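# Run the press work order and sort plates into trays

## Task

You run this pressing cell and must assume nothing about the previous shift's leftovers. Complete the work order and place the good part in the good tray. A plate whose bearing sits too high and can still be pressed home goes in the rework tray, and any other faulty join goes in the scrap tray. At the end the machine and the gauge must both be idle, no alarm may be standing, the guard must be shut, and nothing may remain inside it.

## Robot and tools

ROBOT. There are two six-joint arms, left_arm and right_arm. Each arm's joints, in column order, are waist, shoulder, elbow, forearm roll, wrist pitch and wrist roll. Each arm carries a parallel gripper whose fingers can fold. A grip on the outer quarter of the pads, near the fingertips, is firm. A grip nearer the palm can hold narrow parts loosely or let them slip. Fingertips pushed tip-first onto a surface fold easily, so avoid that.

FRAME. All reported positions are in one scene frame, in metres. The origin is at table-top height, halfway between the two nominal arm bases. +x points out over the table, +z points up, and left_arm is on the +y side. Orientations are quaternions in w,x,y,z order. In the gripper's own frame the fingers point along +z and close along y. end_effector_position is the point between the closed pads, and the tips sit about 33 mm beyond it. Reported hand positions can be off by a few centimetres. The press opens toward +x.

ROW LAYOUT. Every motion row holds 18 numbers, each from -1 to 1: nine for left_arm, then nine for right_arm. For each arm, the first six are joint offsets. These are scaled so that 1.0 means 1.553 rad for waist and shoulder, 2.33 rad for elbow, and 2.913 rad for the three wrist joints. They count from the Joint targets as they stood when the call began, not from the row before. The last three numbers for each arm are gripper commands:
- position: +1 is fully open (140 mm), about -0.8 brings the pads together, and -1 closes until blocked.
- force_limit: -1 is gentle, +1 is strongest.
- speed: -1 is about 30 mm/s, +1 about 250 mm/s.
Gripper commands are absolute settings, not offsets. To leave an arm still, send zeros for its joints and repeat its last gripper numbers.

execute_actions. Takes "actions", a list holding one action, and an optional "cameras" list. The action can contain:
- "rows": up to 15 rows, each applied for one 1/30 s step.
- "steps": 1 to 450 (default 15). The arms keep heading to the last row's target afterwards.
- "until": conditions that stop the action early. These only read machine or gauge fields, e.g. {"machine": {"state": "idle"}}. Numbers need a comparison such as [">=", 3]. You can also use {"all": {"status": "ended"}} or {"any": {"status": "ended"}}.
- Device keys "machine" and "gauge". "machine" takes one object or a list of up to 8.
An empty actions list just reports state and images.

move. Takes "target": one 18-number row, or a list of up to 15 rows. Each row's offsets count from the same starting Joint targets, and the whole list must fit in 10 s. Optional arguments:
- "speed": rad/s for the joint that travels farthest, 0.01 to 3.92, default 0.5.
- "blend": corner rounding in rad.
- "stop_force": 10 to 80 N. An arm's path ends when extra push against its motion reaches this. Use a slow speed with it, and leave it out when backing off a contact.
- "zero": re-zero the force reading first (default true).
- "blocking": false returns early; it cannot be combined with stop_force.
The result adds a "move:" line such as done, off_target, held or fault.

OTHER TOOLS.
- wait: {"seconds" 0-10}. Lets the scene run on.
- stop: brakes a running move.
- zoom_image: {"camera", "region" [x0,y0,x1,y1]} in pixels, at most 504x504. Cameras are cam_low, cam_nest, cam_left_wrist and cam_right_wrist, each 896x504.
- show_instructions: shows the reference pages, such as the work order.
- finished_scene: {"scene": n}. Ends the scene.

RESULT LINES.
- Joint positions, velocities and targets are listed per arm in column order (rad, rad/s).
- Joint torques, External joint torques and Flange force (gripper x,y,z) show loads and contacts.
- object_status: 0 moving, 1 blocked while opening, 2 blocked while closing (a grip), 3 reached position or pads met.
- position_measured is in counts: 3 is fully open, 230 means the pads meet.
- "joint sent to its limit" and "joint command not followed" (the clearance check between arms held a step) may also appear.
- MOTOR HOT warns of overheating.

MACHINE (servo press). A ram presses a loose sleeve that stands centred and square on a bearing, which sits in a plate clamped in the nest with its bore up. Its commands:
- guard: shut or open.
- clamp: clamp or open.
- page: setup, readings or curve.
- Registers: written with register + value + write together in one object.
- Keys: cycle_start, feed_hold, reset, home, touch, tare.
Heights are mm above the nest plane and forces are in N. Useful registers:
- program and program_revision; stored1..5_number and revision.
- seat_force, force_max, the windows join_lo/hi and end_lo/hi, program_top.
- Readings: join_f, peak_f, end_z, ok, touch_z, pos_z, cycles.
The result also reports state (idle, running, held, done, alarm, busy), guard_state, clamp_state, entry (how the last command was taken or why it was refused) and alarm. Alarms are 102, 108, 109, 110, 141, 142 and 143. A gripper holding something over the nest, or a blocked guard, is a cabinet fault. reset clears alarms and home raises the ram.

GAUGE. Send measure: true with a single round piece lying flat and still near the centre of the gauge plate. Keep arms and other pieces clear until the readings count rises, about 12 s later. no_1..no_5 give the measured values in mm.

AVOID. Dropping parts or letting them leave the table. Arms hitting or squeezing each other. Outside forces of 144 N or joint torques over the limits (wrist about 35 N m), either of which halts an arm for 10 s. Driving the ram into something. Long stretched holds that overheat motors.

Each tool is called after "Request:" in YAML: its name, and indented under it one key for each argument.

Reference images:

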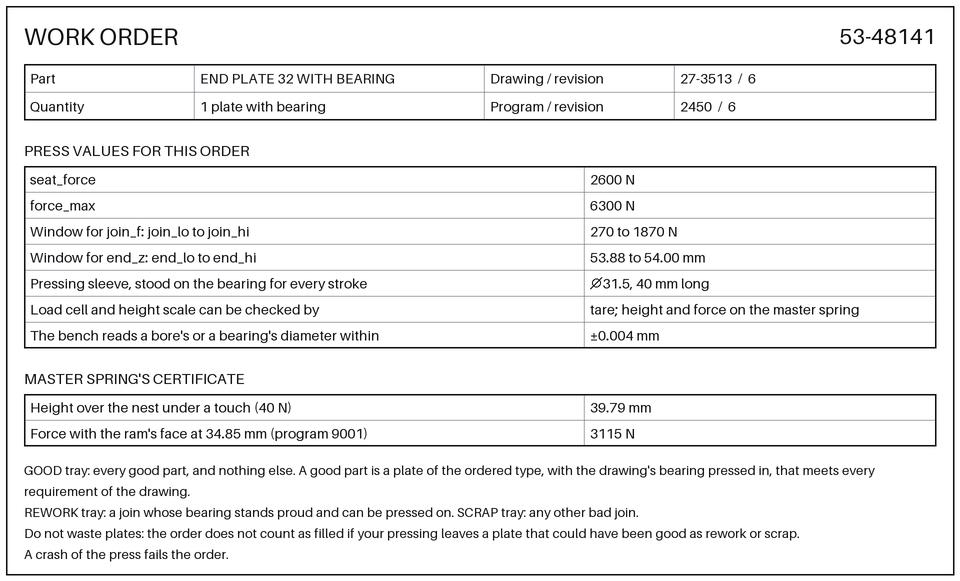

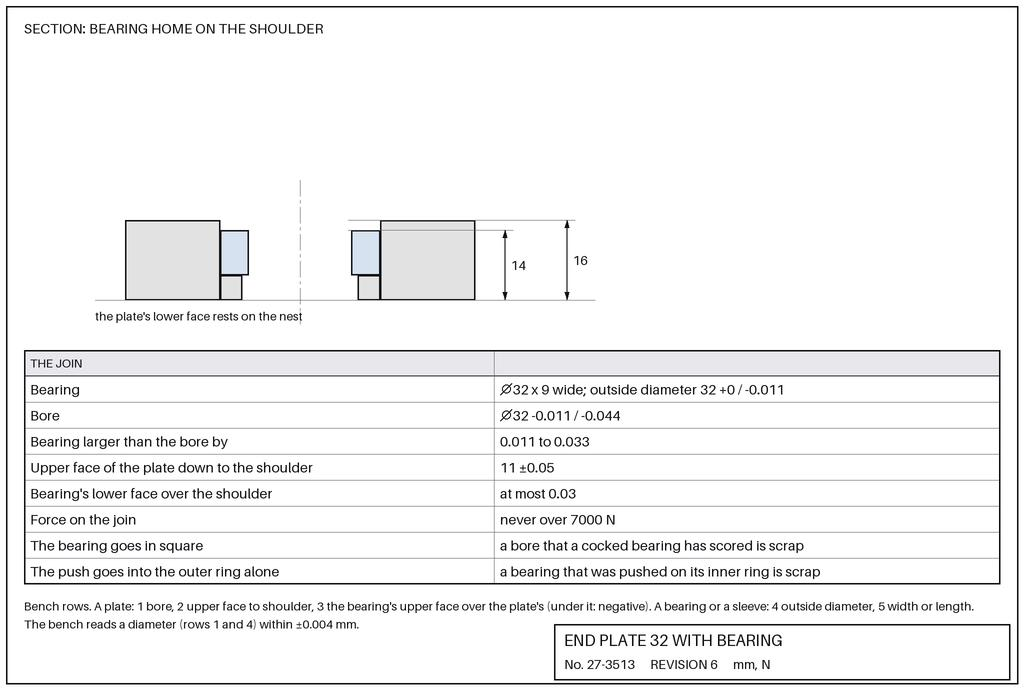

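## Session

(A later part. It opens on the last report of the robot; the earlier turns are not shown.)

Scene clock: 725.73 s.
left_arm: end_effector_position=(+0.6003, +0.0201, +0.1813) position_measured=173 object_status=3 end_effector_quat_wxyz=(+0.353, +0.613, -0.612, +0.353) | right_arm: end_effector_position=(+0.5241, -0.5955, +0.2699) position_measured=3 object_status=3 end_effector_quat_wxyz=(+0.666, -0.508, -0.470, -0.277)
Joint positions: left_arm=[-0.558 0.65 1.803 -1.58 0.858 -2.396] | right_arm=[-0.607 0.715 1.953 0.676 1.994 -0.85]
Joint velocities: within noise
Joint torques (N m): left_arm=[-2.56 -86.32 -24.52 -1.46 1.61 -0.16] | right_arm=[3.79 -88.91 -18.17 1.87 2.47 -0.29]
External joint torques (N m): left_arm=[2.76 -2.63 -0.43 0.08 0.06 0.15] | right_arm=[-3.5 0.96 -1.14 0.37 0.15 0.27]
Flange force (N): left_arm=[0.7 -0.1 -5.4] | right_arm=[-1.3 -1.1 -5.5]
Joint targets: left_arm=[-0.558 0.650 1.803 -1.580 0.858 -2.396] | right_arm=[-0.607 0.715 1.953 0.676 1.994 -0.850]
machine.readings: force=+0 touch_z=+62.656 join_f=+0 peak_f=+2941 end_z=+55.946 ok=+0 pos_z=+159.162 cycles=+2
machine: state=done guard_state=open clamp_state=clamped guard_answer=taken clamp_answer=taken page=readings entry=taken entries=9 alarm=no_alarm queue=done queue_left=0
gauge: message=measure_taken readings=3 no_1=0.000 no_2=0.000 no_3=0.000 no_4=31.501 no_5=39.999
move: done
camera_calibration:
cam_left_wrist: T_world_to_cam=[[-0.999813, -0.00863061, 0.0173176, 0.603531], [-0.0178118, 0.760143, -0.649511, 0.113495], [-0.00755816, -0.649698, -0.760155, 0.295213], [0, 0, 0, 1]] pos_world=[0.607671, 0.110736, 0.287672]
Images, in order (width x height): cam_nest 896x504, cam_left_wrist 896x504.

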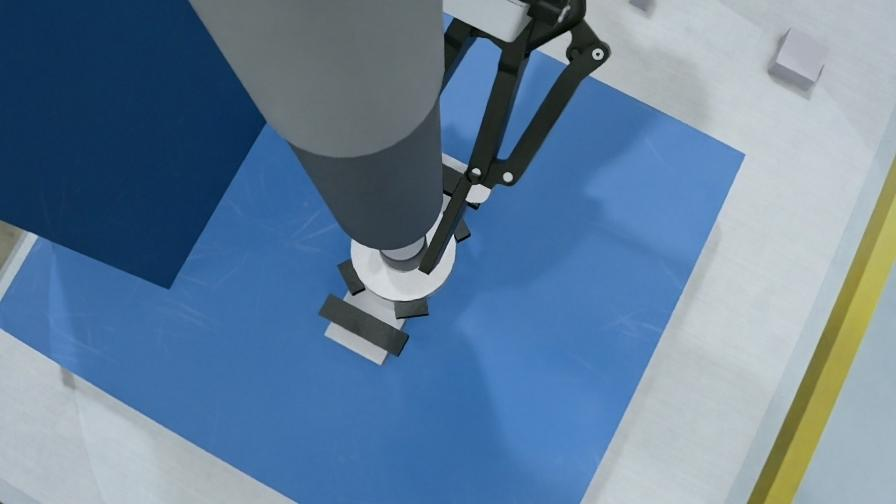

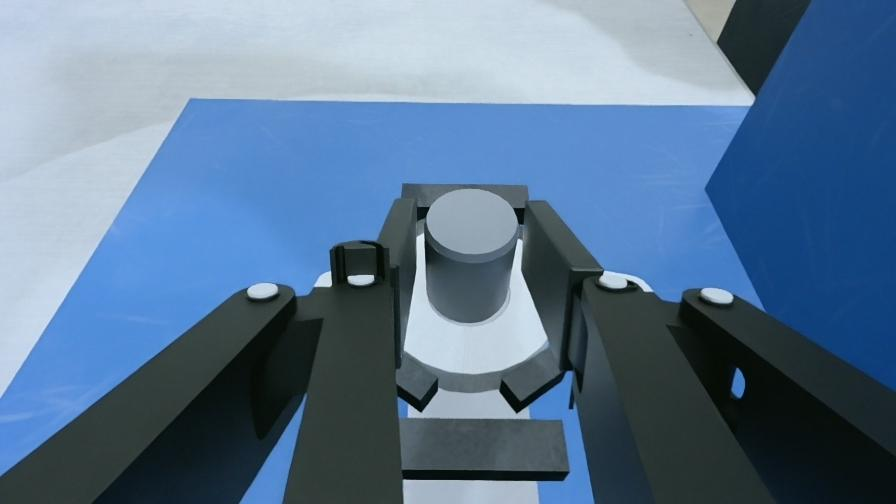

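Request:
move:
  target: [-0.00015,-0.00014,0.0002,0,0,0,-0.36,0,-1,0,0,0,0,0,0,1,1,1]
  speed: 0.01
  cameras: []

Request:
move:
  target: [0,0,0,0,0,0,-1,0,-1,0,0,0,0,0,0,1,1,1]
  speed: 0.01
  cameras: ["cam_left_wrist"]

Request:
zoom_image:
  camera: "cam_left_wrist"
  region: [400, 220, 540, 350]

Request:
move:
  target: [0,0,0,0,0,0,-0.35,0,-1,0,0,0,0,0,0,1,1,1]
  speed: 0.01
  cameras: ["cam_left_wrist","cam_nest"]

Request:
zoom_image:
  camera: "cam_left_wrist"
  region: [400, 220, 540, 350]

Request:
zoom_image:
  camera: "cam_nest"
  region: [365, 235, 435, 285]

Scene clock: 732.30 s.
left_arm: end_effector_position=(+0.6000, +0.0201, +0.1812) position_measured=174 object_status=3 end_effector_quat_wxyz=(+0.354, +0.613, -0.612, +0.353) | right_arm: end_effector_position=(+0.5241, -0.5955, +0.2699) position_measured=3 object_status=3 end_effector_quat_wxyz=(+0.666, -0.508, -0.470, -0.277)
Joint positions: left_arm=[-0.558 0.65 1.803 -1.58 0.858 -2.396] | right_arm=[-0.607 0.715 1.953 0.676 1.994 -0.85]
Joint velocities: within noise
Joint torques (N m): left_arm=[-1.83 -86.77 -25.07 -1.61 1.59 -0.13] | right_arm=[3.74 -88.81 -18.23 1.86 2.41 -0.3]
External joint torques (N m): left_arm=[2.12 -2.24 0.15 0.23 0.07 0.13] | right_arm=[-3.72 0.2 -1.41 0.43 0.22 0.28]
Flange force (N): left_arm=[0.5 0.8 -4.9] | right_arm=[-0.3 -1.8 -5.7]
Joint targets: left_arm=[-0.558 0.650 1.803 -1.580 0.858 -2.396] | right_arm=[-0.607 0.715 1.953 0.676 1.994 -0.850]
machine.readings: force=+0 touch_z=+62.656 join_f=+0 peak_f=+2941 end_z=+55.946 ok=+0 pos_z=+159.162 cycles=+2
machine: state=done guard_state=open clamp_state=clamped guard_answer=taken clamp_answer=taken page=readings entry=taken entries=9 alarm=no_alarm queue=done queue_left=0
gauge: message=measure_taken readings=3 no_1=0.000 no_2=0.000 no_3=0.000 no_4=31.501 no_5=39.999
move: done
No camera images: "cameras" was empty.

Scene clock: 733.03 s.
left_arm: end_effector_position=(+0.6000, +0.0201, +0.1813) position_measured=185 object_status=0 end_effector_quat_wxyz=(+0.354, +0.613, -0.612, +0.353) | right_arm: end_effector_position=(+0.5241, -0.5955, +0.2699) position_measured=3 object_status=3 end_effector_quat_wxyz=(+0.666, -0.508, -0.470, -0.277)
Joint positions: left_arm=[-0.558 0.65 1.803 -1.58 0.858 -2.396] | right_arm=[-0.607 0.715 1.953 0.676 1.994 -0.85]
Joint velocities: within noise
Joint torques (N m): left_arm=[-3.14 -84.12 -23.69 -1.14 1.16 -0.02] | right_arm=[3.47 -88.69 -18.02 1.87 2.4 -0.29]
External joint torques (N m): left_arm=[3.2 -4.83 -1.31 -0.26 0.51 0.02] | right_arm=[-3.47 0.71 -1.34 0.38 0.22 0.27]
Flange force (N): left_arm=[2.7 0.1 -7.5] | right_arm=[-0.8 -1.1 -5.7]
Joint targets: left_arm=[-0.558 0.650 1.803 -1.580 0.858 -2.396] | right_arm=[-0.607 0.715 1.953 0.676 1.994 -0.850]
machine.readings: force=+0 touch_z=+62.656 join_f=+0 peak_f=+2941 end_z=+55.946 ok=+0 pos_z=+159.162 cycles=+2
machine: state=done guard_state=open clamp_state=clamped guard_answer=taken clamp_answer=taken page=readings entry=taken entries=9 alarm=no_alarm queue=done queue_left=0
gauge: message=measure_taken readings=3 no_1=0.000 no_2=0.000 no_3=0.000 no_4=31.501 no_5=39.999
move: done
camera_calibration:
cam_left_wrist: T_world_to_cam=[[-0.99981, -0.00837287, 0.01762, 0.603113], [-0.0178112, 0.76024, -0.649399, 0.113445], [-0.00795807, -0.649589, -0.760244, 0.295468], [0, 0, 0, 1]] pos_world=[0.60737, 0.110737, 0.287672]
Images, in order (width x height): cam_left_wrist 896x504.

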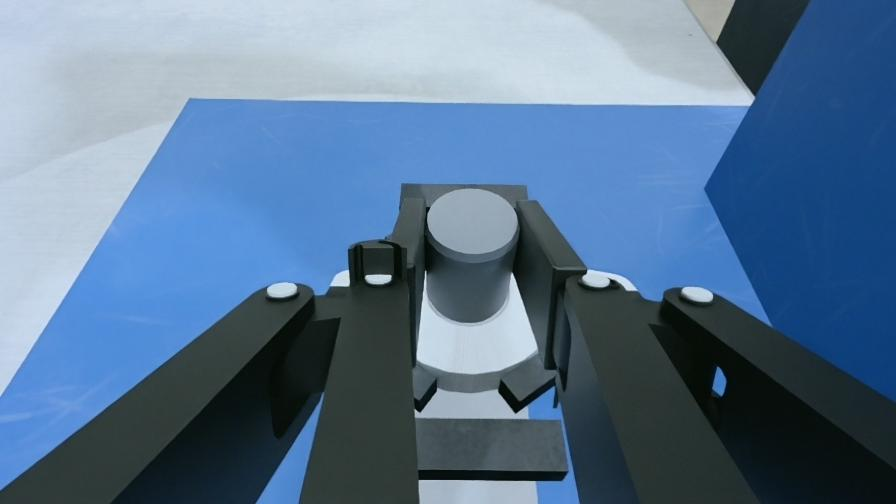

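Scaled by 3.600.

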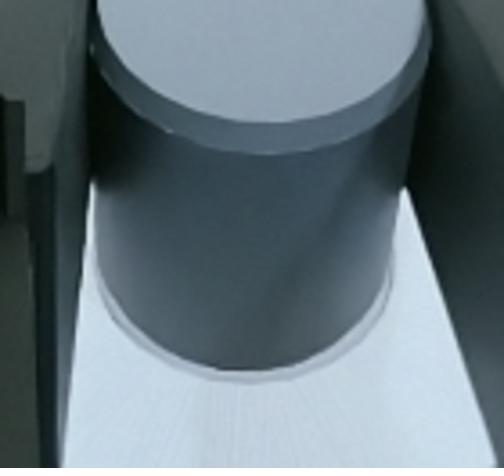

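Scene clock: 733.57 s.
left_arm: end_effector_position=(+0.6000, +0.0201, +0.1813) position_measured=173 object_status=0 end_effector_quat_wxyz=(+0.354, +0.613, -0.612, +0.353) | right_arm: end_effector_position=(+0.5241, -0.5954, +0.2699) position_measured=3 object_status=3 end_effector_quat_wxyz=(+0.666, -0.508, -0.470, -0.277)
Joint positions: left_arm=[-0.558 0.65 1.803 -1.58 0.858 -2.396] | right_arm=[-0.607 0.715 1.953 0.676 1.994 -0.85]
Joint velocities: within noise
Joint torques (N m): left_arm=[-1.99 -86.77 -24.45 -1.54 1.66 -0.07] | right_arm=[3.58 -88.65 -18.17 1.8 2.48 -0.35]
External joint torques (N m): left_arm=[2.02 -2.31 -0.56 0.14 0.02 0.07] | right_arm=[-2.81 -0.05 -1.3 0.44 0.14 0.33]
Flange force (N): left_arm=[1.1 -0.4 -4.2] | right_arm=[0.4 -1.1 -4.5]
Joint targets: left_arm=[-0.558 0.650 1.803 -1.580 0.858 -2.396] | right_arm=[-0.607 0.715 1.953 0.676 1.994 -0.850]
machine.readings: force=+0 touch_z=+62.656 join_f=+0 peak_f=+2941 end_z=+55.946 ok=+0 pos_z=+159.162 cycles=+2
machine: state=done guard_state=open clamp_state=clamped guard_answer=taken clamp_answer=taken page=readings entry=taken entries=9 alarm=no_alarm queue=done queue_left=0
gauge: message=measure_taken readings=3 no_1=0.000 no_2=0.000 no_3=0.000 no_4=31.501 no_5=39.999
move: done
camera_calibration:
cam_left_wrist: T_world_to_cam=[[-0.99981, -0.00837287, 0.01762, 0.603113], [-0.0178112, 0.76024, -0.649399, 0.113445], [-0.00795807, -0.649589, -0.760244, 0.295468], [0, 0, 0, 1]] pos_world=[0.60737, 0.110737, 0.287672]
Images, in order (width x height): cam_nest 896x504, cam_left_wrist 896x504.

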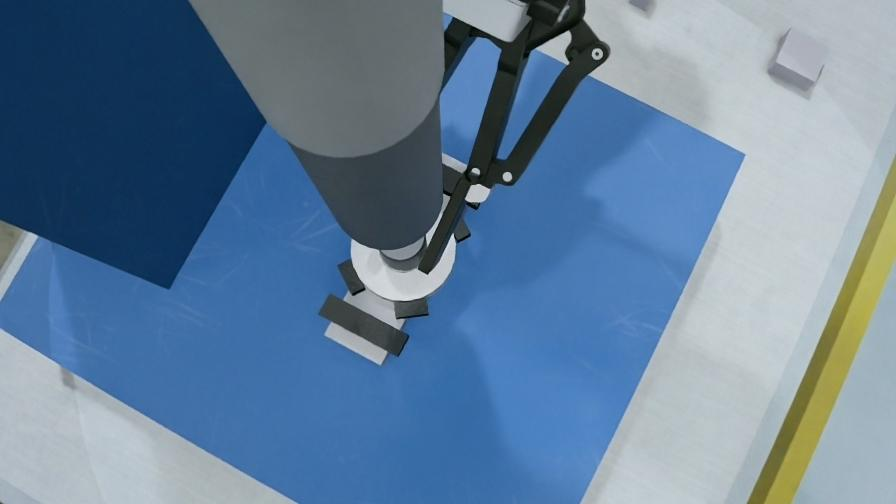

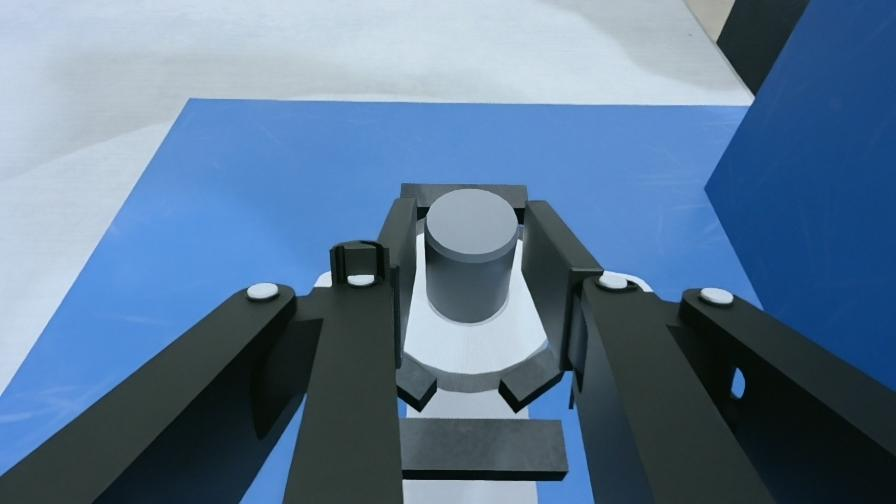

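Scaled by 3.600.

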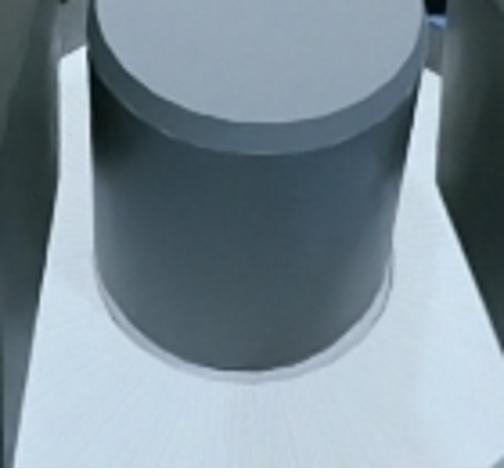

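Scaled by 7.200.

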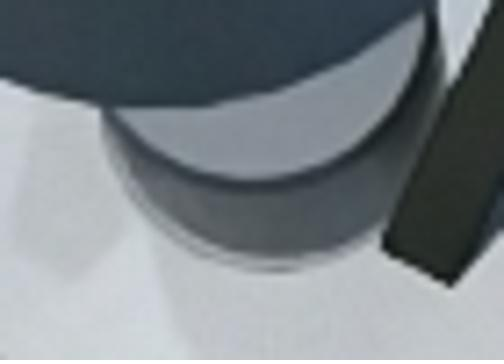

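Request:
move:
  target:
    - [0,0,0,0,0,0,0.2,0,-0.7,0,0,0,0,0,0,1,1,1]
    - [0.1203,-0.06,0.0446,0.0461,0.0411,0.008,0.2,0,-0.7,0,0,0,0,0,0,1,1,1]
    - [0.3735,-0.2234,0.2646,-0.536,-0.0789,0.2832,0.2,0,-0.7,0,0,0,0,0,0,1,1,1]
  speed: [0.1,0.15,0.6]
  cameras: ["cam_nest"]

Request:
zoom_image:
  camera: "cam_nest"
  region: [365, 235, 435, 285]

Request:
execute_actions:
  actions:
    - {"machine":[{"guard":"shut"},{"cycle_start":true}],"steps":450,"until":{"machine":{"queue":["!=","running"]}}}
  cameras: ["cam_nest"]

Request:
zoom_image:
  camera: "cam_nest"
  region: [365, 235, 435, 285]

Scene clock: 742.33 s.
left_arm: end_effector_position=(+0.6411, +0.7180, +0.2006) position_measured=104 object_status=3 end_effector_quat_wxyz=(-0.018, +0.865, +0.031, +0.500) | right_arm: end_effector_position=(+0.5241, -0.5954, +0.2699) position_measured=3 object_status=3 end_effector_quat_wxyz=(+0.666, -0.508, -0.470, -0.277)
Joint positions: left_arm=[0.022 0.303 2.42 -3.141 0.628 -1.571] | right_arm=[-0.607 0.715 1.953 0.676 1.994 -0.85]
Joint velocities: within noise
Joint torques (N m): left_arm=[-2.19 -49.98 -20.1 -2.03 2.36 -0.16] | right_arm=[3.06 -88.93 -18.27 1.89 2.4 -0.35]
External joint torques (N m): left_arm=[2.22 -1.5 0.19 0.24 0.1 0.16] | right_arm=[-2.71 1.21 -1 0.34 0.22 0.33]
Flange force (N): left_arm=[1.7 -5.8 -3.2] | right_arm=[-1.2 -0.1 -4.9]
Joint targets: left_arm=[0.022 0.303 2.420 -3.141 0.628 -1.571] | right_arm=[-0.607 0.715 1.953 0.676 1.994 -0.850]
machine.readings: force=+0 touch_z=+62.656 join_f=+0 peak_f=+2941 end_z=+55.946 ok=+0 pos_z=+159.162 cycles=+2
machine: state=done guard_state=open clamp_state=clamped guard_answer=taken clamp_answer=taken page=readings entry=taken entries=9 alarm=no_alarm queue=done queue_left=0
gauge: message=measure_taken readings=3 no_1=0.000 no_2=0.000 no_3=0.000 no_4=31.501 no_5=39.999
move: done
Images, in order (width x height): cam_nest 896x504.

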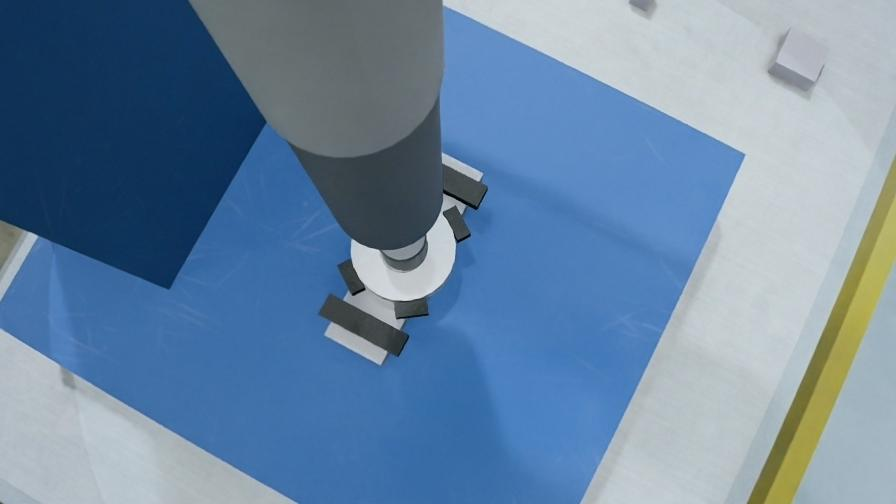

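Scaled by 7.200.

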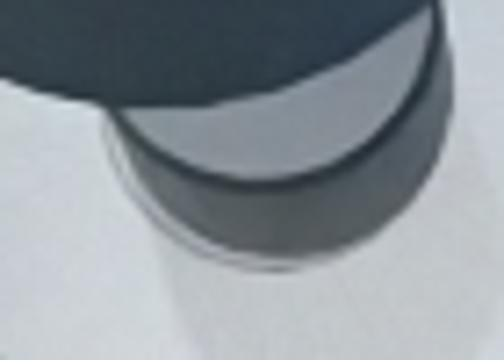

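Scene clock: 750.00 s.
left_arm: end_effector_position=(+0.6411, +0.7180, +0.2006) position_measured=104 object_status=3 end_effector_quat_wxyz=(-0.018, +0.865, +0.031, +0.500) | right_arm: end_effector_position=(+0.5241, -0.5954, +0.2699) position_measured=3 object_status=3 end_effector_quat_wxyz=(+0.666, -0.508, -0.470, -0.277)
Joint positions: left_arm=[0.022 0.303 2.42 -3.141 0.628 -1.571] | right_arm=[-0.607 0.715 1.953 0.676 1.994 -0.85]
Joint velocities: within noise
Joint torques (N m): left_arm=[-2.48 -48.67 -19.57 -1.94 2.48 -0.17] | right_arm=[3.21 -89 -18.23 1.85 2.35 -0.31]
External joint torques (N m): left_arm=[2.64 -2.6 -0.34 0.13 -0.03 0.17] | right_arm=[-3.3 0.94 -1.21 0.42 0.28 0.29]
Flange force (N): left_arm=[4.2 -6.4 -4.7] | right_arm=[-1.0 -0.8 -5.6]
Joint targets: left_arm=[0.022 0.303 2.420 -3.141 0.628 -1.571] | right_arm=[-0.607 0.715 1.953 0.676 1.994 -0.850]
Tool commands: left_gripper/position=+0.2 left_gripper/force_limit=+0.0 left_gripper/speed=-0.7 right_gripper/position=+1.0 right_gripper/force_limit=+1.0 right_gripper/speed=+1.0
machine.readings: force=+0 touch_z=+62.656 join_f=+731 peak_f=+2977 end_z=+53.944 ok=+1 pos_z=+159.162 cycles=+3
machine: state=done guard_state=shut clamp_state=clamped guard_answer=taken clamp_answer=taken page=readings entry=taken entries=10 alarm=no_alarm queue=done queue_left=0
gauge: message=measure_taken readings=3 no_1=0.000 no_2=0.000 no_3=0.000 no_4=31.501 no_5=39.999
Images, in order (width x height): cam_nest 896x504.

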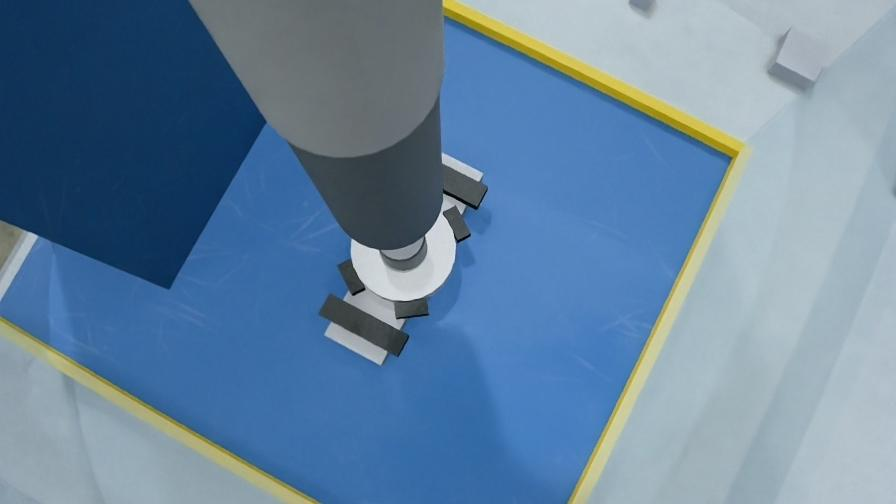

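Scaled by 7.200.

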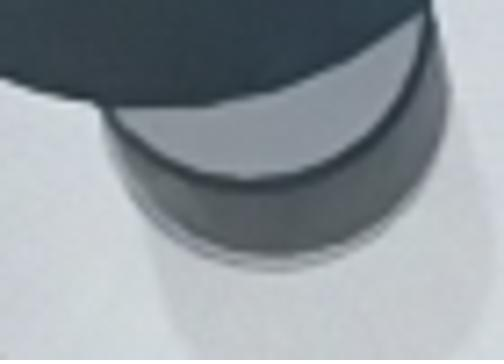

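Request:
execute_actions:
  actions:
    - {"machine":{"guard":"open"},"steps":120,"until":{"machine":{"guard_state":"open"}}}
  cameras: []

Request:
move:
  target:
    - [-0.2532,0.1633,-0.22,0.5821,0.1201,-0.2753,0.2,0,-1,0,0,0,0,0,0,1,1,1]
    - [-0.3735,0.2236,-0.265,0.5362,0.0789,-0.2829,0.2,0,-1,0,0,0,0,0,0,1,1,1]
  speed: [0.5,0.15]
  cameras: ["cam_left_wrist"]

Request:
move:
  target: [0,0,0,0,0,0,-1,0,-1,0,0,0,0,0,0,1,1,1]
  speed: 0.1
  cameras: ["cam_left_wrist"]

Request:
move:
  target: [0,-0.0168,-0.0008,0.0086,0,-0.013,-1,0,-1,0,0,0,0,0,0,1,1,1]
  speed: 0.02
  cameras: ["cam_left_wrist","cam_nest"]

Scene clock: 756.37 s.
left_arm: end_effector_position=(+0.6411, +0.7180, +0.2006) position_measured=104 object_status=3 end_effector_quat_wxyz=(-0.018, +0.865, +0.031, +0.500) | right_arm: end_effector_position=(+0.5241, -0.5954, +0.2699) position_measured=3 object_status=3 end_effector_quat_wxyz=(+0.666, -0.508, -0.470, -0.277)
Joint positions: left_arm=[0.022 0.303 2.42 -3.141 0.628 -1.571] | right_arm=[-0.607 0.715 1.953 0.676 1.994 -0.85]
Joint velocities: within noise
Joint torques (N m): left_arm=[-2.53 -49.53 -19.91 -2.02 2.38 -0.13] | right_arm=[3.16 -88.83 -17.89 1.86 2.43 -0.31]
External joint torques (N m): left_arm=[2.74 -2.06 0 0.22 0.08 0.13] | right_arm=[-2.59 0.49 -1.54 0.39 0.2 0.29]
Flange force (N): left_arm=[2.7 -7.0 -4.0] | right_arm=[0.0 -0.1 -5.1]
Joint targets: left_arm=[0.022 0.303 2.420 -3.141 0.628 -1.571] | right_arm=[-0.607 0.715 1.953 0.676 1.994 -0.850]
Tool commands: left_gripper/position=+0.2 left_gripper/force_limit=+0.0 left_gripper/speed=-0.7 right_gripper/position=+1.0 right_gripper/force_limit=+1.0 right_gripper/speed=+1.0
machine.readings: force=+0 touch_z=+62.656 join_f=+731 peak_f=+2977 end_z=+53.944 ok=+1 pos_z=+159.162 cycles=+3
machine: state=done guard_state=open clamp_state=clamped guard_answer=taken clamp_answer=taken page=readings entry=taken entries=10 alarm=no_alarm queue=running queue_left=0
gauge: message=measure_taken readings=3 no_1=0.000 no_2=0.000 no_3=0.000 no_4=31.501 no_5=39.999
No camera images: "cameras" was empty.

Scene clock: 761.43 s.
left_arm: end_effector_position=(+0.6004, +0.0199, +0.1814) position_measured=104 object_status=3 end_effector_quat_wxyz=(+0.353, +0.612, -0.613, +0.354) | right_arm: end_effector_position=(+0.5241, -0.5954, +0.2699) position_measured=3 object_status=3 end_effector_quat_wxyz=(+0.666, -0.508, -0.470, -0.277)
Joint positions: left_arm=[-0.558 0.65 1.802 -1.579 0.858 -2.395] | right_arm=[-0.607 0.715 1.953 0.676 1.994 -0.85]
Joint velocities: within noise
Joint torques (N m): left_arm=[-1.85 -87.08 -24.7 -1.51 1.58 -0.06] | right_arm=[3.47 -88.94 -18.04 1.84 2.43 -0.34]
External joint torques (N m): left_arm=[2.18 -1.35 -0.07 0.16 0.07 0.06] | right_arm=[-3.08 0.11 -1.67 0.44 0.2 0.32]
Flange force (N): left_arm=[-0.1 -0.5 -3.8] | right_arm=[0.3 -0.8 -5.5]
Joint targets: left_arm=[-0.558 0.650 1.802 -1.579 0.858 -2.395] | right_arm=[-0.607 0.715 1.953 0.676 1.994 -0.850]
machine.readings: force=+0 touch_z=+62.656 join_f=+731 peak_f=+2977 end_z=+53.944 ok=+1 pos_z=+159.162 cycles=+3
machine: state=done guard_state=open clamp_state=between guard_answer=taken clamp_answer=taken page=readings entry=taken entries=10 alarm=no_alarm queue=done queue_left=0
gauge: message=measure_taken readings=3 no_1=0.000 no_2=0.000 no_3=0.000 no_4=31.501 no_5=39.999
move: done
camera_calibration:
cam_left_wrist: T_world_to_cam=[[-0.999842, -0.0075478, 0.0161242, 0.603776], [-0.0162123, 0.760246, -0.649433, 0.112703], [-0.00735655, -0.649592, -0.760248, 0.295052], [0, 0, 0, 1]] pos_world=[0.607679, 0.110538, 0.28777]
Images, in order (width x height): cam_left_wrist 896x504.

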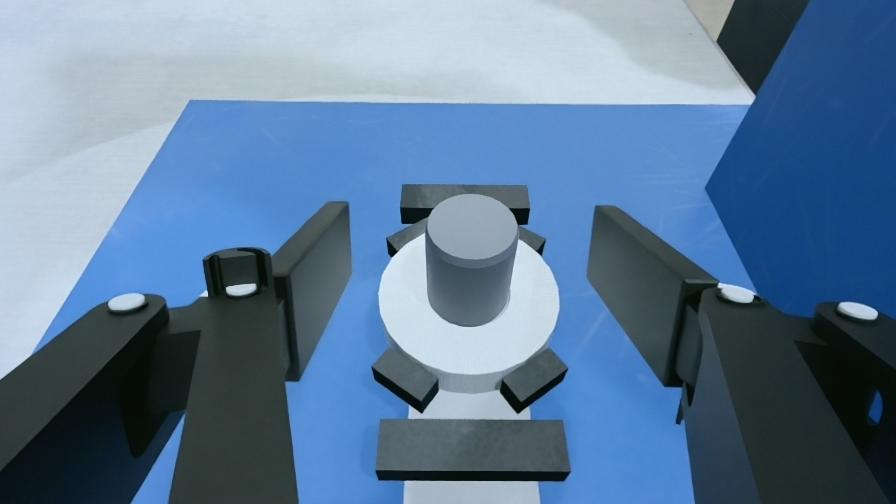

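Scene clock: 763.60 s.
left_arm: end_effector_position=(+0.6003, +0.0199, +0.1814) position_measured=186 object_status=0 end_effector_quat_wxyz=(+0.353, +0.612, -0.613, +0.354) | right_arm: end_effector_position=(+0.5241, -0.5954, +0.2699) position_measured=3 object_status=3 end_effector_quat_wxyz=(+0.666, -0.508, -0.470, -0.277)
Joint positions: left_arm=[-0.558 0.65 1.802 -1.579 0.858 -2.395] | right_arm=[-0.607 0.715 1.953 0.676 1.994 -0.85]
Joint velocities: within noise
Joint torques (N m): left_arm=[-3.37 -83.12 -23.42 -0.92 0.82 -0.05] | right_arm=[3.41 -88.33 -18.11 1.86 2.37 -0.3]
External joint torques (N m): left_arm=[3.39 -5.72 -1.51 -0.47 0.86 0.05] | right_arm=[-2.88 0.19 -1.1 0.36 0.25 0.28]
Flange force (N): left_arm=[3.1 0.6 -8.4] | right_arm=[0.0 -1.3 -4.5]
Joint targets: left_arm=[-0.558 0.650 1.802 -1.579 0.858 -2.395] | right_arm=[-0.607 0.715 1.953 0.676 1.994 -0.850]
machine.readings: force=+0 touch_z=+62.656 join_f=+731 peak_f=+2977 end_z=+53.944 ok=+1 pos_z=+159.162 cycles=+3
machine: state=done guard_state=open clamp_state=clamped guard_answer=taken clamp_answer=taken page=readings entry=taken entries=10 alarm=no_alarm queue=done queue_left=0
gauge: message=measure_taken readings=3 no_1=0.000 no_2=0.000 no_3=0.000 no_4=31.501 no_5=39.999
move: done
camera_calibration:
cam_left_wrist: T_world_to_cam=[[-0.999843, -0.00747184, 0.0160592, 0.603788], [-0.0161124, 0.760247, -0.649435, 0.112642], [-0.00735645, -0.649592, -0.760248, 0.295052], [0, 0, 0, 1]] pos_world=[0.607679, 0.110538, 0.28777]
Images, in order (width x height): cam_left_wrist 896x504.

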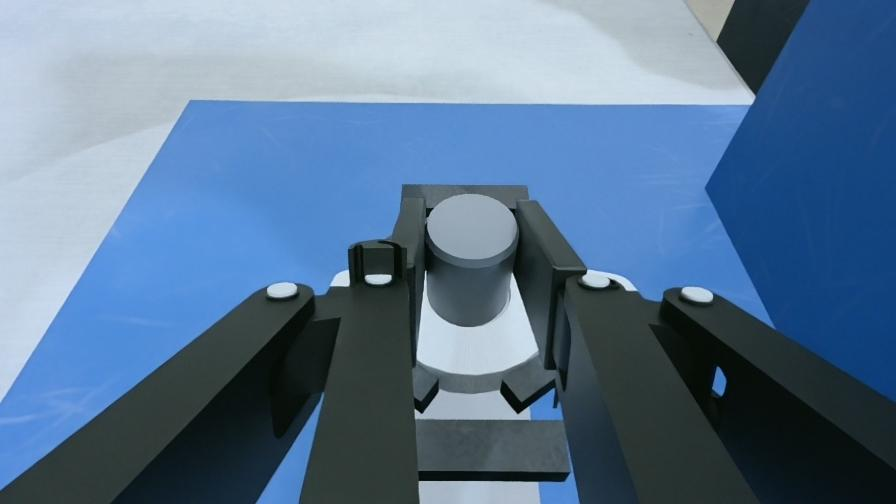

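Scene clock: 765.70 s.
left_arm: end_effector_position=(+0.5993, +0.0205, +0.2009) position_measured=186 object_status=2 end_effector_quat_wxyz=(+0.353, +0.612, -0.613, +0.353) | right_arm: end_effector_position=(+0.5241, -0.5955, +0.2699) position_measured=3 object_status=3 end_effector_quat_wxyz=(+0.666, -0.508, -0.470, -0.277)
Joint positions: left_arm=[-0.558 0.624 1.8 -1.554 0.858 -2.433] | right_arm=[-0.607 0.715 1.953 0.676 1.994 -0.85]
Joint velocities: within noise
Joint torques (N m): left_arm=[-2.09 -87.89 -26.76 -1.94 2.04 -0.17] | right_arm=[2.95 -88.47 -18.09 1.85 2.38 -0.33]
External joint torques (N m): left_arm=[2.11 0.09 0.7 0.57 -0.43 0.17] | right_arm=[-2.97 0.11 -1.26 0.41 0.25 0.31]
Flange force (N): left_arm=[-1.5 -0.5 -2.8] | right_arm=[0.2 -1.2 -4.8]
Joint targets: left_arm=[-0.558 0.624 1.800 -1.554 0.858 -2.433] | right_arm=[-0.607 0.715 1.953 0.676 1.994 -0.850]
machine.readings: force=+0 touch_z=+62.656 join_f=+731 peak_f=+2977 end_z=+53.944 ok=+1 pos_z=+159.162 cycles=+3
machine: state=done guard_state=open clamp_state=clamped guard_answer=taken clamp_answer=taken page=readings entry=taken entries=10 alarm=no_alarm queue=done queue_left=0
gauge: message=measure_taken readings=3 no_1=0.000 no_2=0.000 no_3=0.000 no_4=31.501 no_5=39.999
move: done
camera_calibration:
cam_left_wrist: T_world_to_cam=[[-0.999837, -0.00737383, 0.0164892, 0.602229], [-0.0163127, 0.760615, -0.648998, 0.124919], [-0.0077563, -0.649161, -0.760612, 0.310579], [0, 0, 0, 1]] pos_world=[0.606577, 0.111041, 0.307371]
Images, in order (width x height): cam_nest 896x504, cam_left_wrist 896x504.

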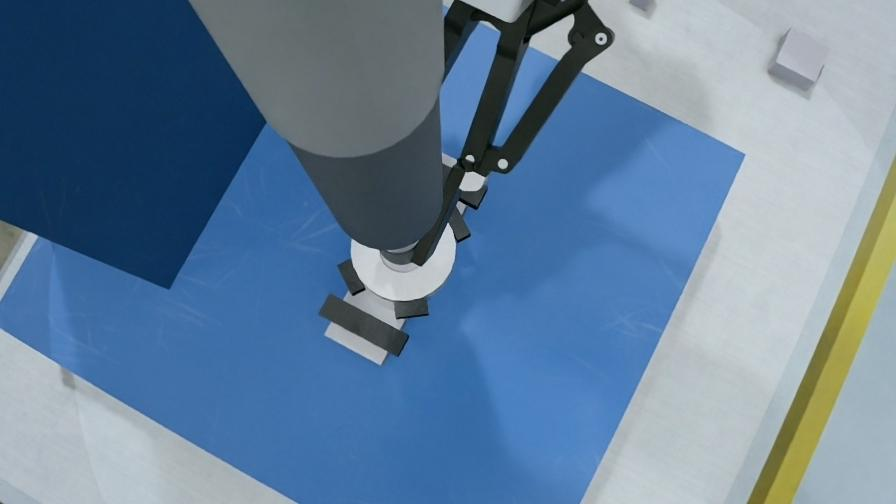

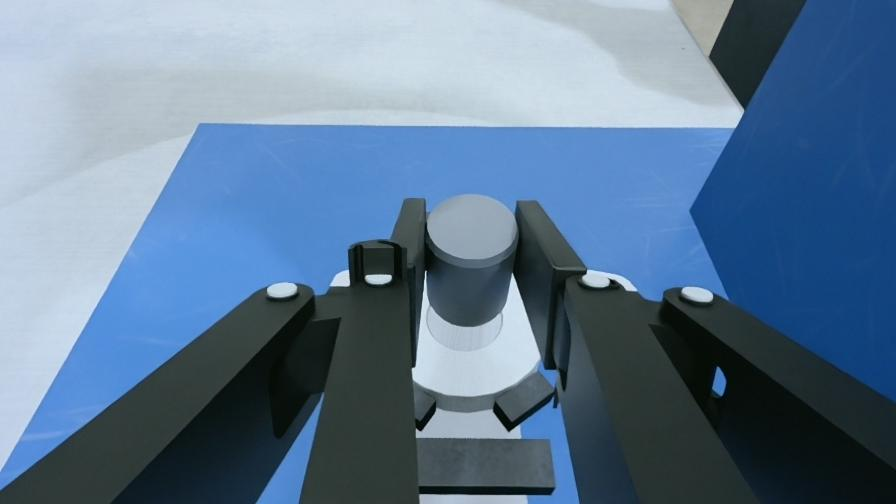

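Request:
move:
  target:
    - [0.1203,-0.0433,0.0458,0.0371,0.0411,0.0207,-1,0,-1,0,0,0,0,0,0,1,1,1]
    - [0.3735,-0.2066,0.2658,-0.545,-0.0789,0.2959,-1,0,-1,0,0,0,0,0,0,1,1,1]
    - [0.14,-0.1477,0.2985,-0.545,-0.0214,0.2959,-1,0,-1,0,0,0,0,0,0,1,1,1]
  speed: [0.2,0.6,0.4]
  blend: [0.03,0.1,0]
  cameras: ["cam_left_wrist","cam_nest"]

Request:
zoom_image:
  camera: "cam_nest"
  region: [340, 220, 470, 310]

Scene clock: 774.10 s.
left_arm: end_effector_position=(+0.5923, +0.4756, +0.1502) position_measured=186 object_status=2 end_effector_quat_wxyz=(+0.072, +0.857, -0.125, +0.495) | right_arm: end_effector_position=(+0.5241, -0.5955, +0.2699) position_measured=3 object_status=3 end_effector_quat_wxyz=(+0.666, -0.508, -0.470, -0.277)
Joint positions: left_arm=[-0.341 0.394 2.496 -3.142 0.796 -1.571] | right_arm=[-0.607 0.715 1.953 0.676 1.994 -0.85]
Joint velocities: within noise
Joint torques (N m): left_arm=[-1.59 -53.56 -14.1 -1.33 3.34 -0.1] | right_arm=[3.6 -88.71 -18.17 1.83 2.35 -0.31]
External joint torques (N m): left_arm=[1.8 -0.29 1 0.22 -0.87 0.1] | right_arm=[-3.11 0.26 -1.37 0.44 0.27 0.29]
Flange force (N): left_arm=[2.1 -5.3 -2.4] | right_arm=[0.0 -1.1 -5.2]
Joint targets: left_arm=[-0.341 0.394 2.496 -3.142 0.796 -1.571] | right_arm=[-0.607 0.715 1.953 0.676 1.994 -0.850]
machine.readings: force=+0 touch_z=+62.656 join_f=+731 peak_f=+2977 end_z=+53.944 ok=+1 pos_z=+159.162 cycles=+3
machine: state=done guard_state=open clamp_state=clamped guard_answer=taken clamp_answer=taken page=readings entry=taken entries=10 alarm=no_alarm queue=done queue_left=0
gauge: message=measure_taken readings=3 no_1=0.000 no_2=0.000 no_3=0.000 no_4=31.501 no_5=39.999
move: done
camera_calibration:
cam_left_wrist: T_world_to_cam=[[-0.278118, -0.960393, 0.0172001, 0.625158], [-0.733081, 0.200652, -0.64987, 0.436702], [0.620679, -0.193349, -0.759851, -0.0216833], [0, 0, 0, 1]] pos_world=[0.507464, 0.508579, 0.256571]
Images, in order (width x height): cam_nest 896x504, cam_left_wrist 896x504.

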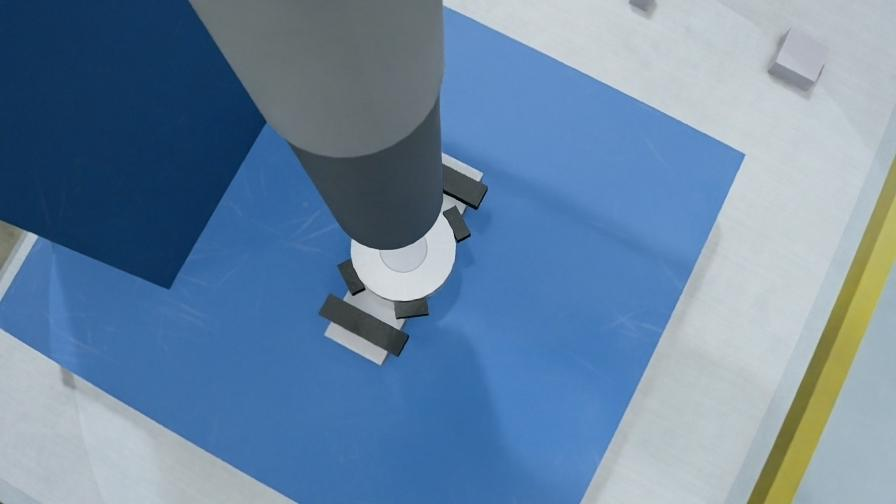

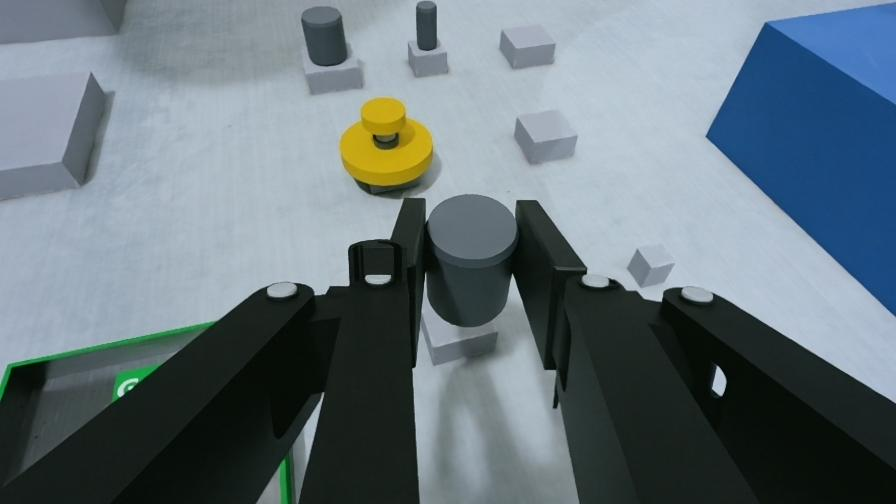

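Scaled by 3.877.

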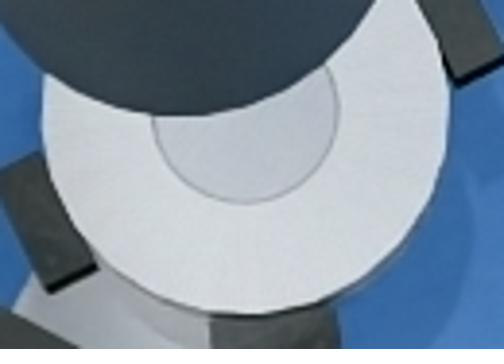

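Request:
move:
  target: [0.0019,0.1424,-0.0361,0,0.047,0,-1,0,-1,0,0,0,0,0,0,1,1,1]
  speed: 0.15
  cameras: ["cam_left_wrist"]

Request:
move:
  target: [0,0.031,-0.0022,0,0.0148,0,-1,0,-1,0,0,0,0,0,0,1,1,1]
  speed: 0.02
  stop_force: 12
  cameras: ["cam_left_wrist"]

Scene clock: 779.83 s.
left_arm: end_effector_position=(+0.6354, +0.4649, +0.0700) position_measured=186 object_status=2 end_effector_quat_wxyz=(+0.072, +0.857, -0.124, +0.495) | right_arm: end_effector_position=(+0.5241, -0.5955, +0.2699) position_measured=3 object_status=3 end_effector_quat_wxyz=(+0.666, -0.508, -0.470, -0.277)
Joint positions: left_arm=[-0.338 0.616 2.412 -3.142 0.933 -1.571] | right_arm=[-0.607 0.715 1.953 0.676 1.994 -0.85]
Joint velocities: within noise
Joint torques (N m): left_arm=[-2.18 -66.47 -8.38 -0.67 3.2 -0.2] | right_arm=[3.59 -88.72 -18.13 1.79 2.39 -0.32]
External joint torques (N m): left_arm=[2.41 -1.75 1.04 0.16 -0.73 0.2] | right_arm=[-3.5 0.55 -1.24 0.46 0.23 0.3]
Flange force (N): left_arm=[4.6 -6.0 -4.1] | right_arm=[-0.6 -1.3 -5.4]
Joint targets: left_arm=[-0.338 0.616 2.412 -3.142 0.933 -1.571] | right_arm=[-0.607 0.715 1.953 0.676 1.994 -0.850]
machine.readings: force=+0 touch_z=+62.656 join_f=+731 peak_f=+2977 end_z=+53.944 ok=+1 pos_z=+159.162 cycles=+3
machine: state=done guard_state=open clamp_state=clamped guard_answer=taken clamp_answer=taken page=readings entry=taken entries=10 alarm=no_alarm queue=done queue_left=0
gauge: message=measure_taken readings=3 no_1=0.000 no_2=0.000 no_3=0.000 no_4=31.501 no_5=39.999
move: done
camera_calibration:
cam_left_wrist: T_world_to_cam=[[-0.275274, -0.961213, 0.0171474, 0.626876], [-0.733742, 0.198539, -0.649773, 0.419694], [0.621166, -0.191447, -0.759935, -0.112622], [0, 0, 0, 1]] pos_world=[0.550467, 0.497674, 0.176371]
Images, in order (width x height): cam_left_wrist 896x504.

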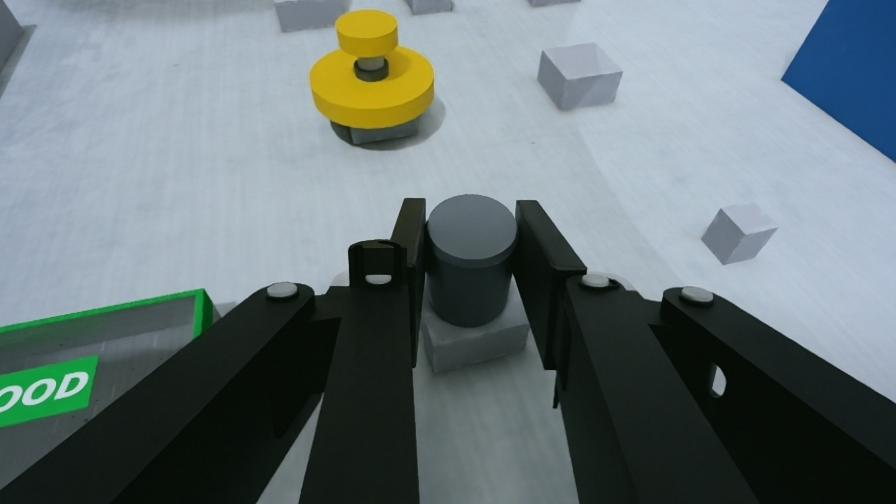

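Scene clock: 780.83 s.
left_arm: end_effector_position=(+0.6355, +0.4649, +0.0666) position_measured=186 object_status=2 end_effector_quat_wxyz=(+0.072, +0.857, -0.124, +0.495) | right_arm: end_effector_position=(+0.5241, -0.5955, +0.2699) position_measured=3 object_status=3 end_effector_quat_wxyz=(+0.666, -0.508, -0.470, -0.277)
Joint positions: left_arm=[-0.338 0.624 2.411 -3.142 0.94 -1.571] | right_arm=[-0.607 0.715 1.953 0.676 1.994 -0.85]
Joint velocities: within noise
Joint torques (N m): left_arm=[-2.4 -60.45 -6.7 -0.6 0.25 -0.31] | right_arm=[3.53 -88.92 -18.22 1.83 2.4 -0.27]
External joint torques (N m): left_arm=[2.5 -8.15 -0.28 0.14 2.22 0.31] | right_arm=[-3.56 0.66 -1.38 0.45 0.23 0.25]
Flange force (N): left_arm=[10.2 -5.8 -11.7] | right_arm=[-0.8 -1.1 -5.8]
Joint targets: left_arm=[-0.338 0.624 2.411 -3.142 0.940 -1.571] | right_arm=[-0.607 0.715 1.953 0.676 1.994 -0.850]
machine.readings: force=+0 touch_z=+62.656 join_f=+731 peak_f=+2977 end_z=+53.944 ok=+1 pos_z=+159.162 cycles=+3
machine: state=done guard_state=open clamp_state=clamped guard_answer=taken clamp_answer=taken page=readings entry=taken entries=10 alarm=no_alarm queue=done queue_left=0
gauge: message=measure_taken readings=3 no_1=0.000 no_2=0.000 no_3=0.000 no_4=31.501 no_5=39.999
move: contact (left_arm); left_arm: the shoulder is farthest, 0.040 rad from its target
camera_calibration:
cam_left_wrist: T_world_to_cam=[[-0.275335, -0.961194, 0.0172194, 0.626973], [-0.733729, 0.198537, -0.649788, 0.417555], [0.621154, -0.191544, -0.75992, -0.115216], [0, 0, 0, 1]] pos_world=[0.550567, 0.497674, 0.172971]
Images, in order (width x height): cam_left_wrist 896x504.

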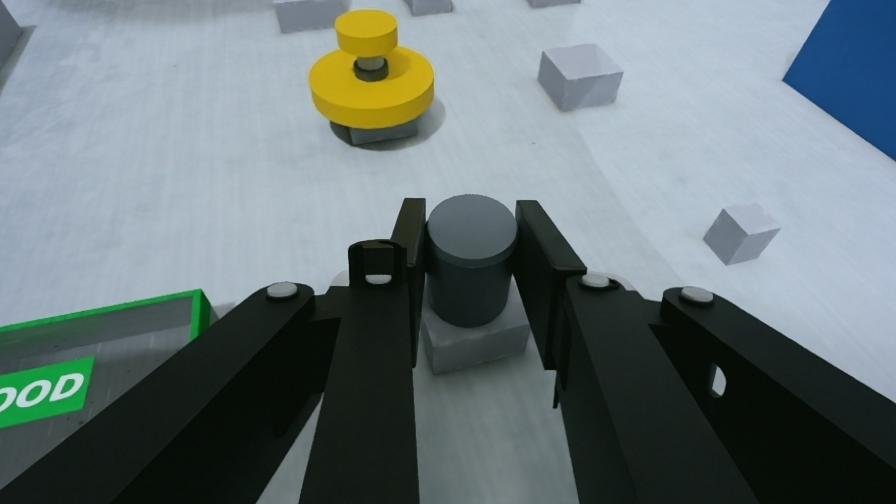

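Request:
move:
  target: [0,-0.0008,0.0001,0,-0.0004,0,-0.35,0,-1,0,0,0,0,0,0,1,1,1]
  speed: 0.02
  cameras: ["cam_left_wrist"]

Request:
zoom_image:
  camera: "cam_left_wrist"
  region: [380, 180, 570, 390]

Scene clock: 784.33 s.
left_arm: end_effector_position=(+0.6354, +0.4649, +0.0671) position_measured=173 object_status=3 end_effector_quat_wxyz=(+0.072, +0.857, -0.124, +0.495) | right_arm: end_effector_position=(+0.5241, -0.5955, +0.2699) position_measured=3 object_status=3 end_effector_quat_wxyz=(+0.666, -0.508, -0.470, -0.277)
Joint positions: left_arm=[-0.338 0.623 2.411 -3.142 0.939 -1.571] | right_arm=[-0.607 0.715 1.953 0.676 1.994 -0.85]
Joint velocities: within noise
Joint torques (N m): left_arm=[-1.92 -66.59 -7.2 -0.61 2.46 -0.14] | right_arm=[3.41 -88.43 -18.16 1.85 2.46 -0.31]
External joint torques (N m): left_arm=[2.06 -1.95 0.19 0.14 0 0.14] | right_arm=[-3.59 0.25 -1.39 0.43 0.16 0.29]
Flange force (N): left_arm=[3.7 -5.1 -3.1] | right_arm=[-0.3 -1.6 -5.5]
Joint targets: left_arm=[-0.338 0.623 2.411 -3.142 0.939 -1.571] | right_arm=[-0.607 0.715 1.953 0.676 1.994 -0.850]
machine.readings: force=+0 touch_z=+62.656 join_f=+731 peak_f=+2977 end_z=+53.944 ok=+1 pos_z=+159.162 cycles=+3
machine: state=done guard_state=open clamp_state=clamped guard_answer=taken clamp_answer=taken page=readings entry=taken entries=10 alarm=no_alarm queue=done queue_left=0
gauge: message=measure_taken readings=3 no_1=0.000 no_2=0.000 no_3=0.000 no_4=31.501 no_5=39.999
move: done
camera_calibration:
cam_left_wrist: T_world_to_cam=[[-0.275269, -0.961214, 0.017186, 0.626916], [-0.733836, 0.198537, -0.649667, 0.417844], [0.621057, -0.191445, -0.760024, -0.114752], [0, 0, 0, 1]] pos_world=[0.550466, 0.497674, 0.173471]
Images, in order (width x height): cam_left_wrist 896x504.

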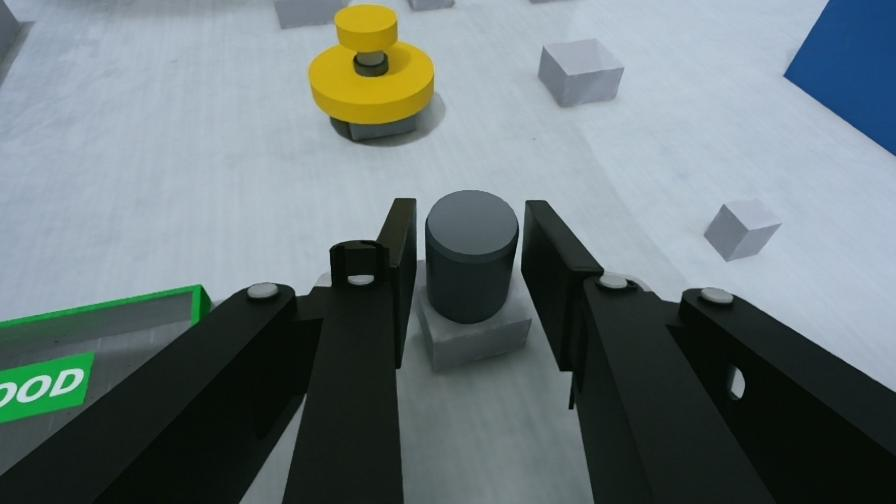

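Scaled by 2.400.

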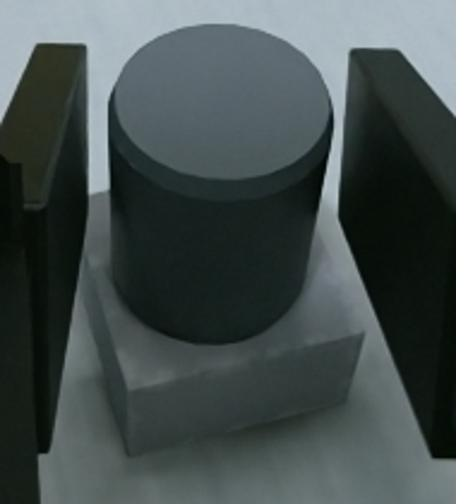

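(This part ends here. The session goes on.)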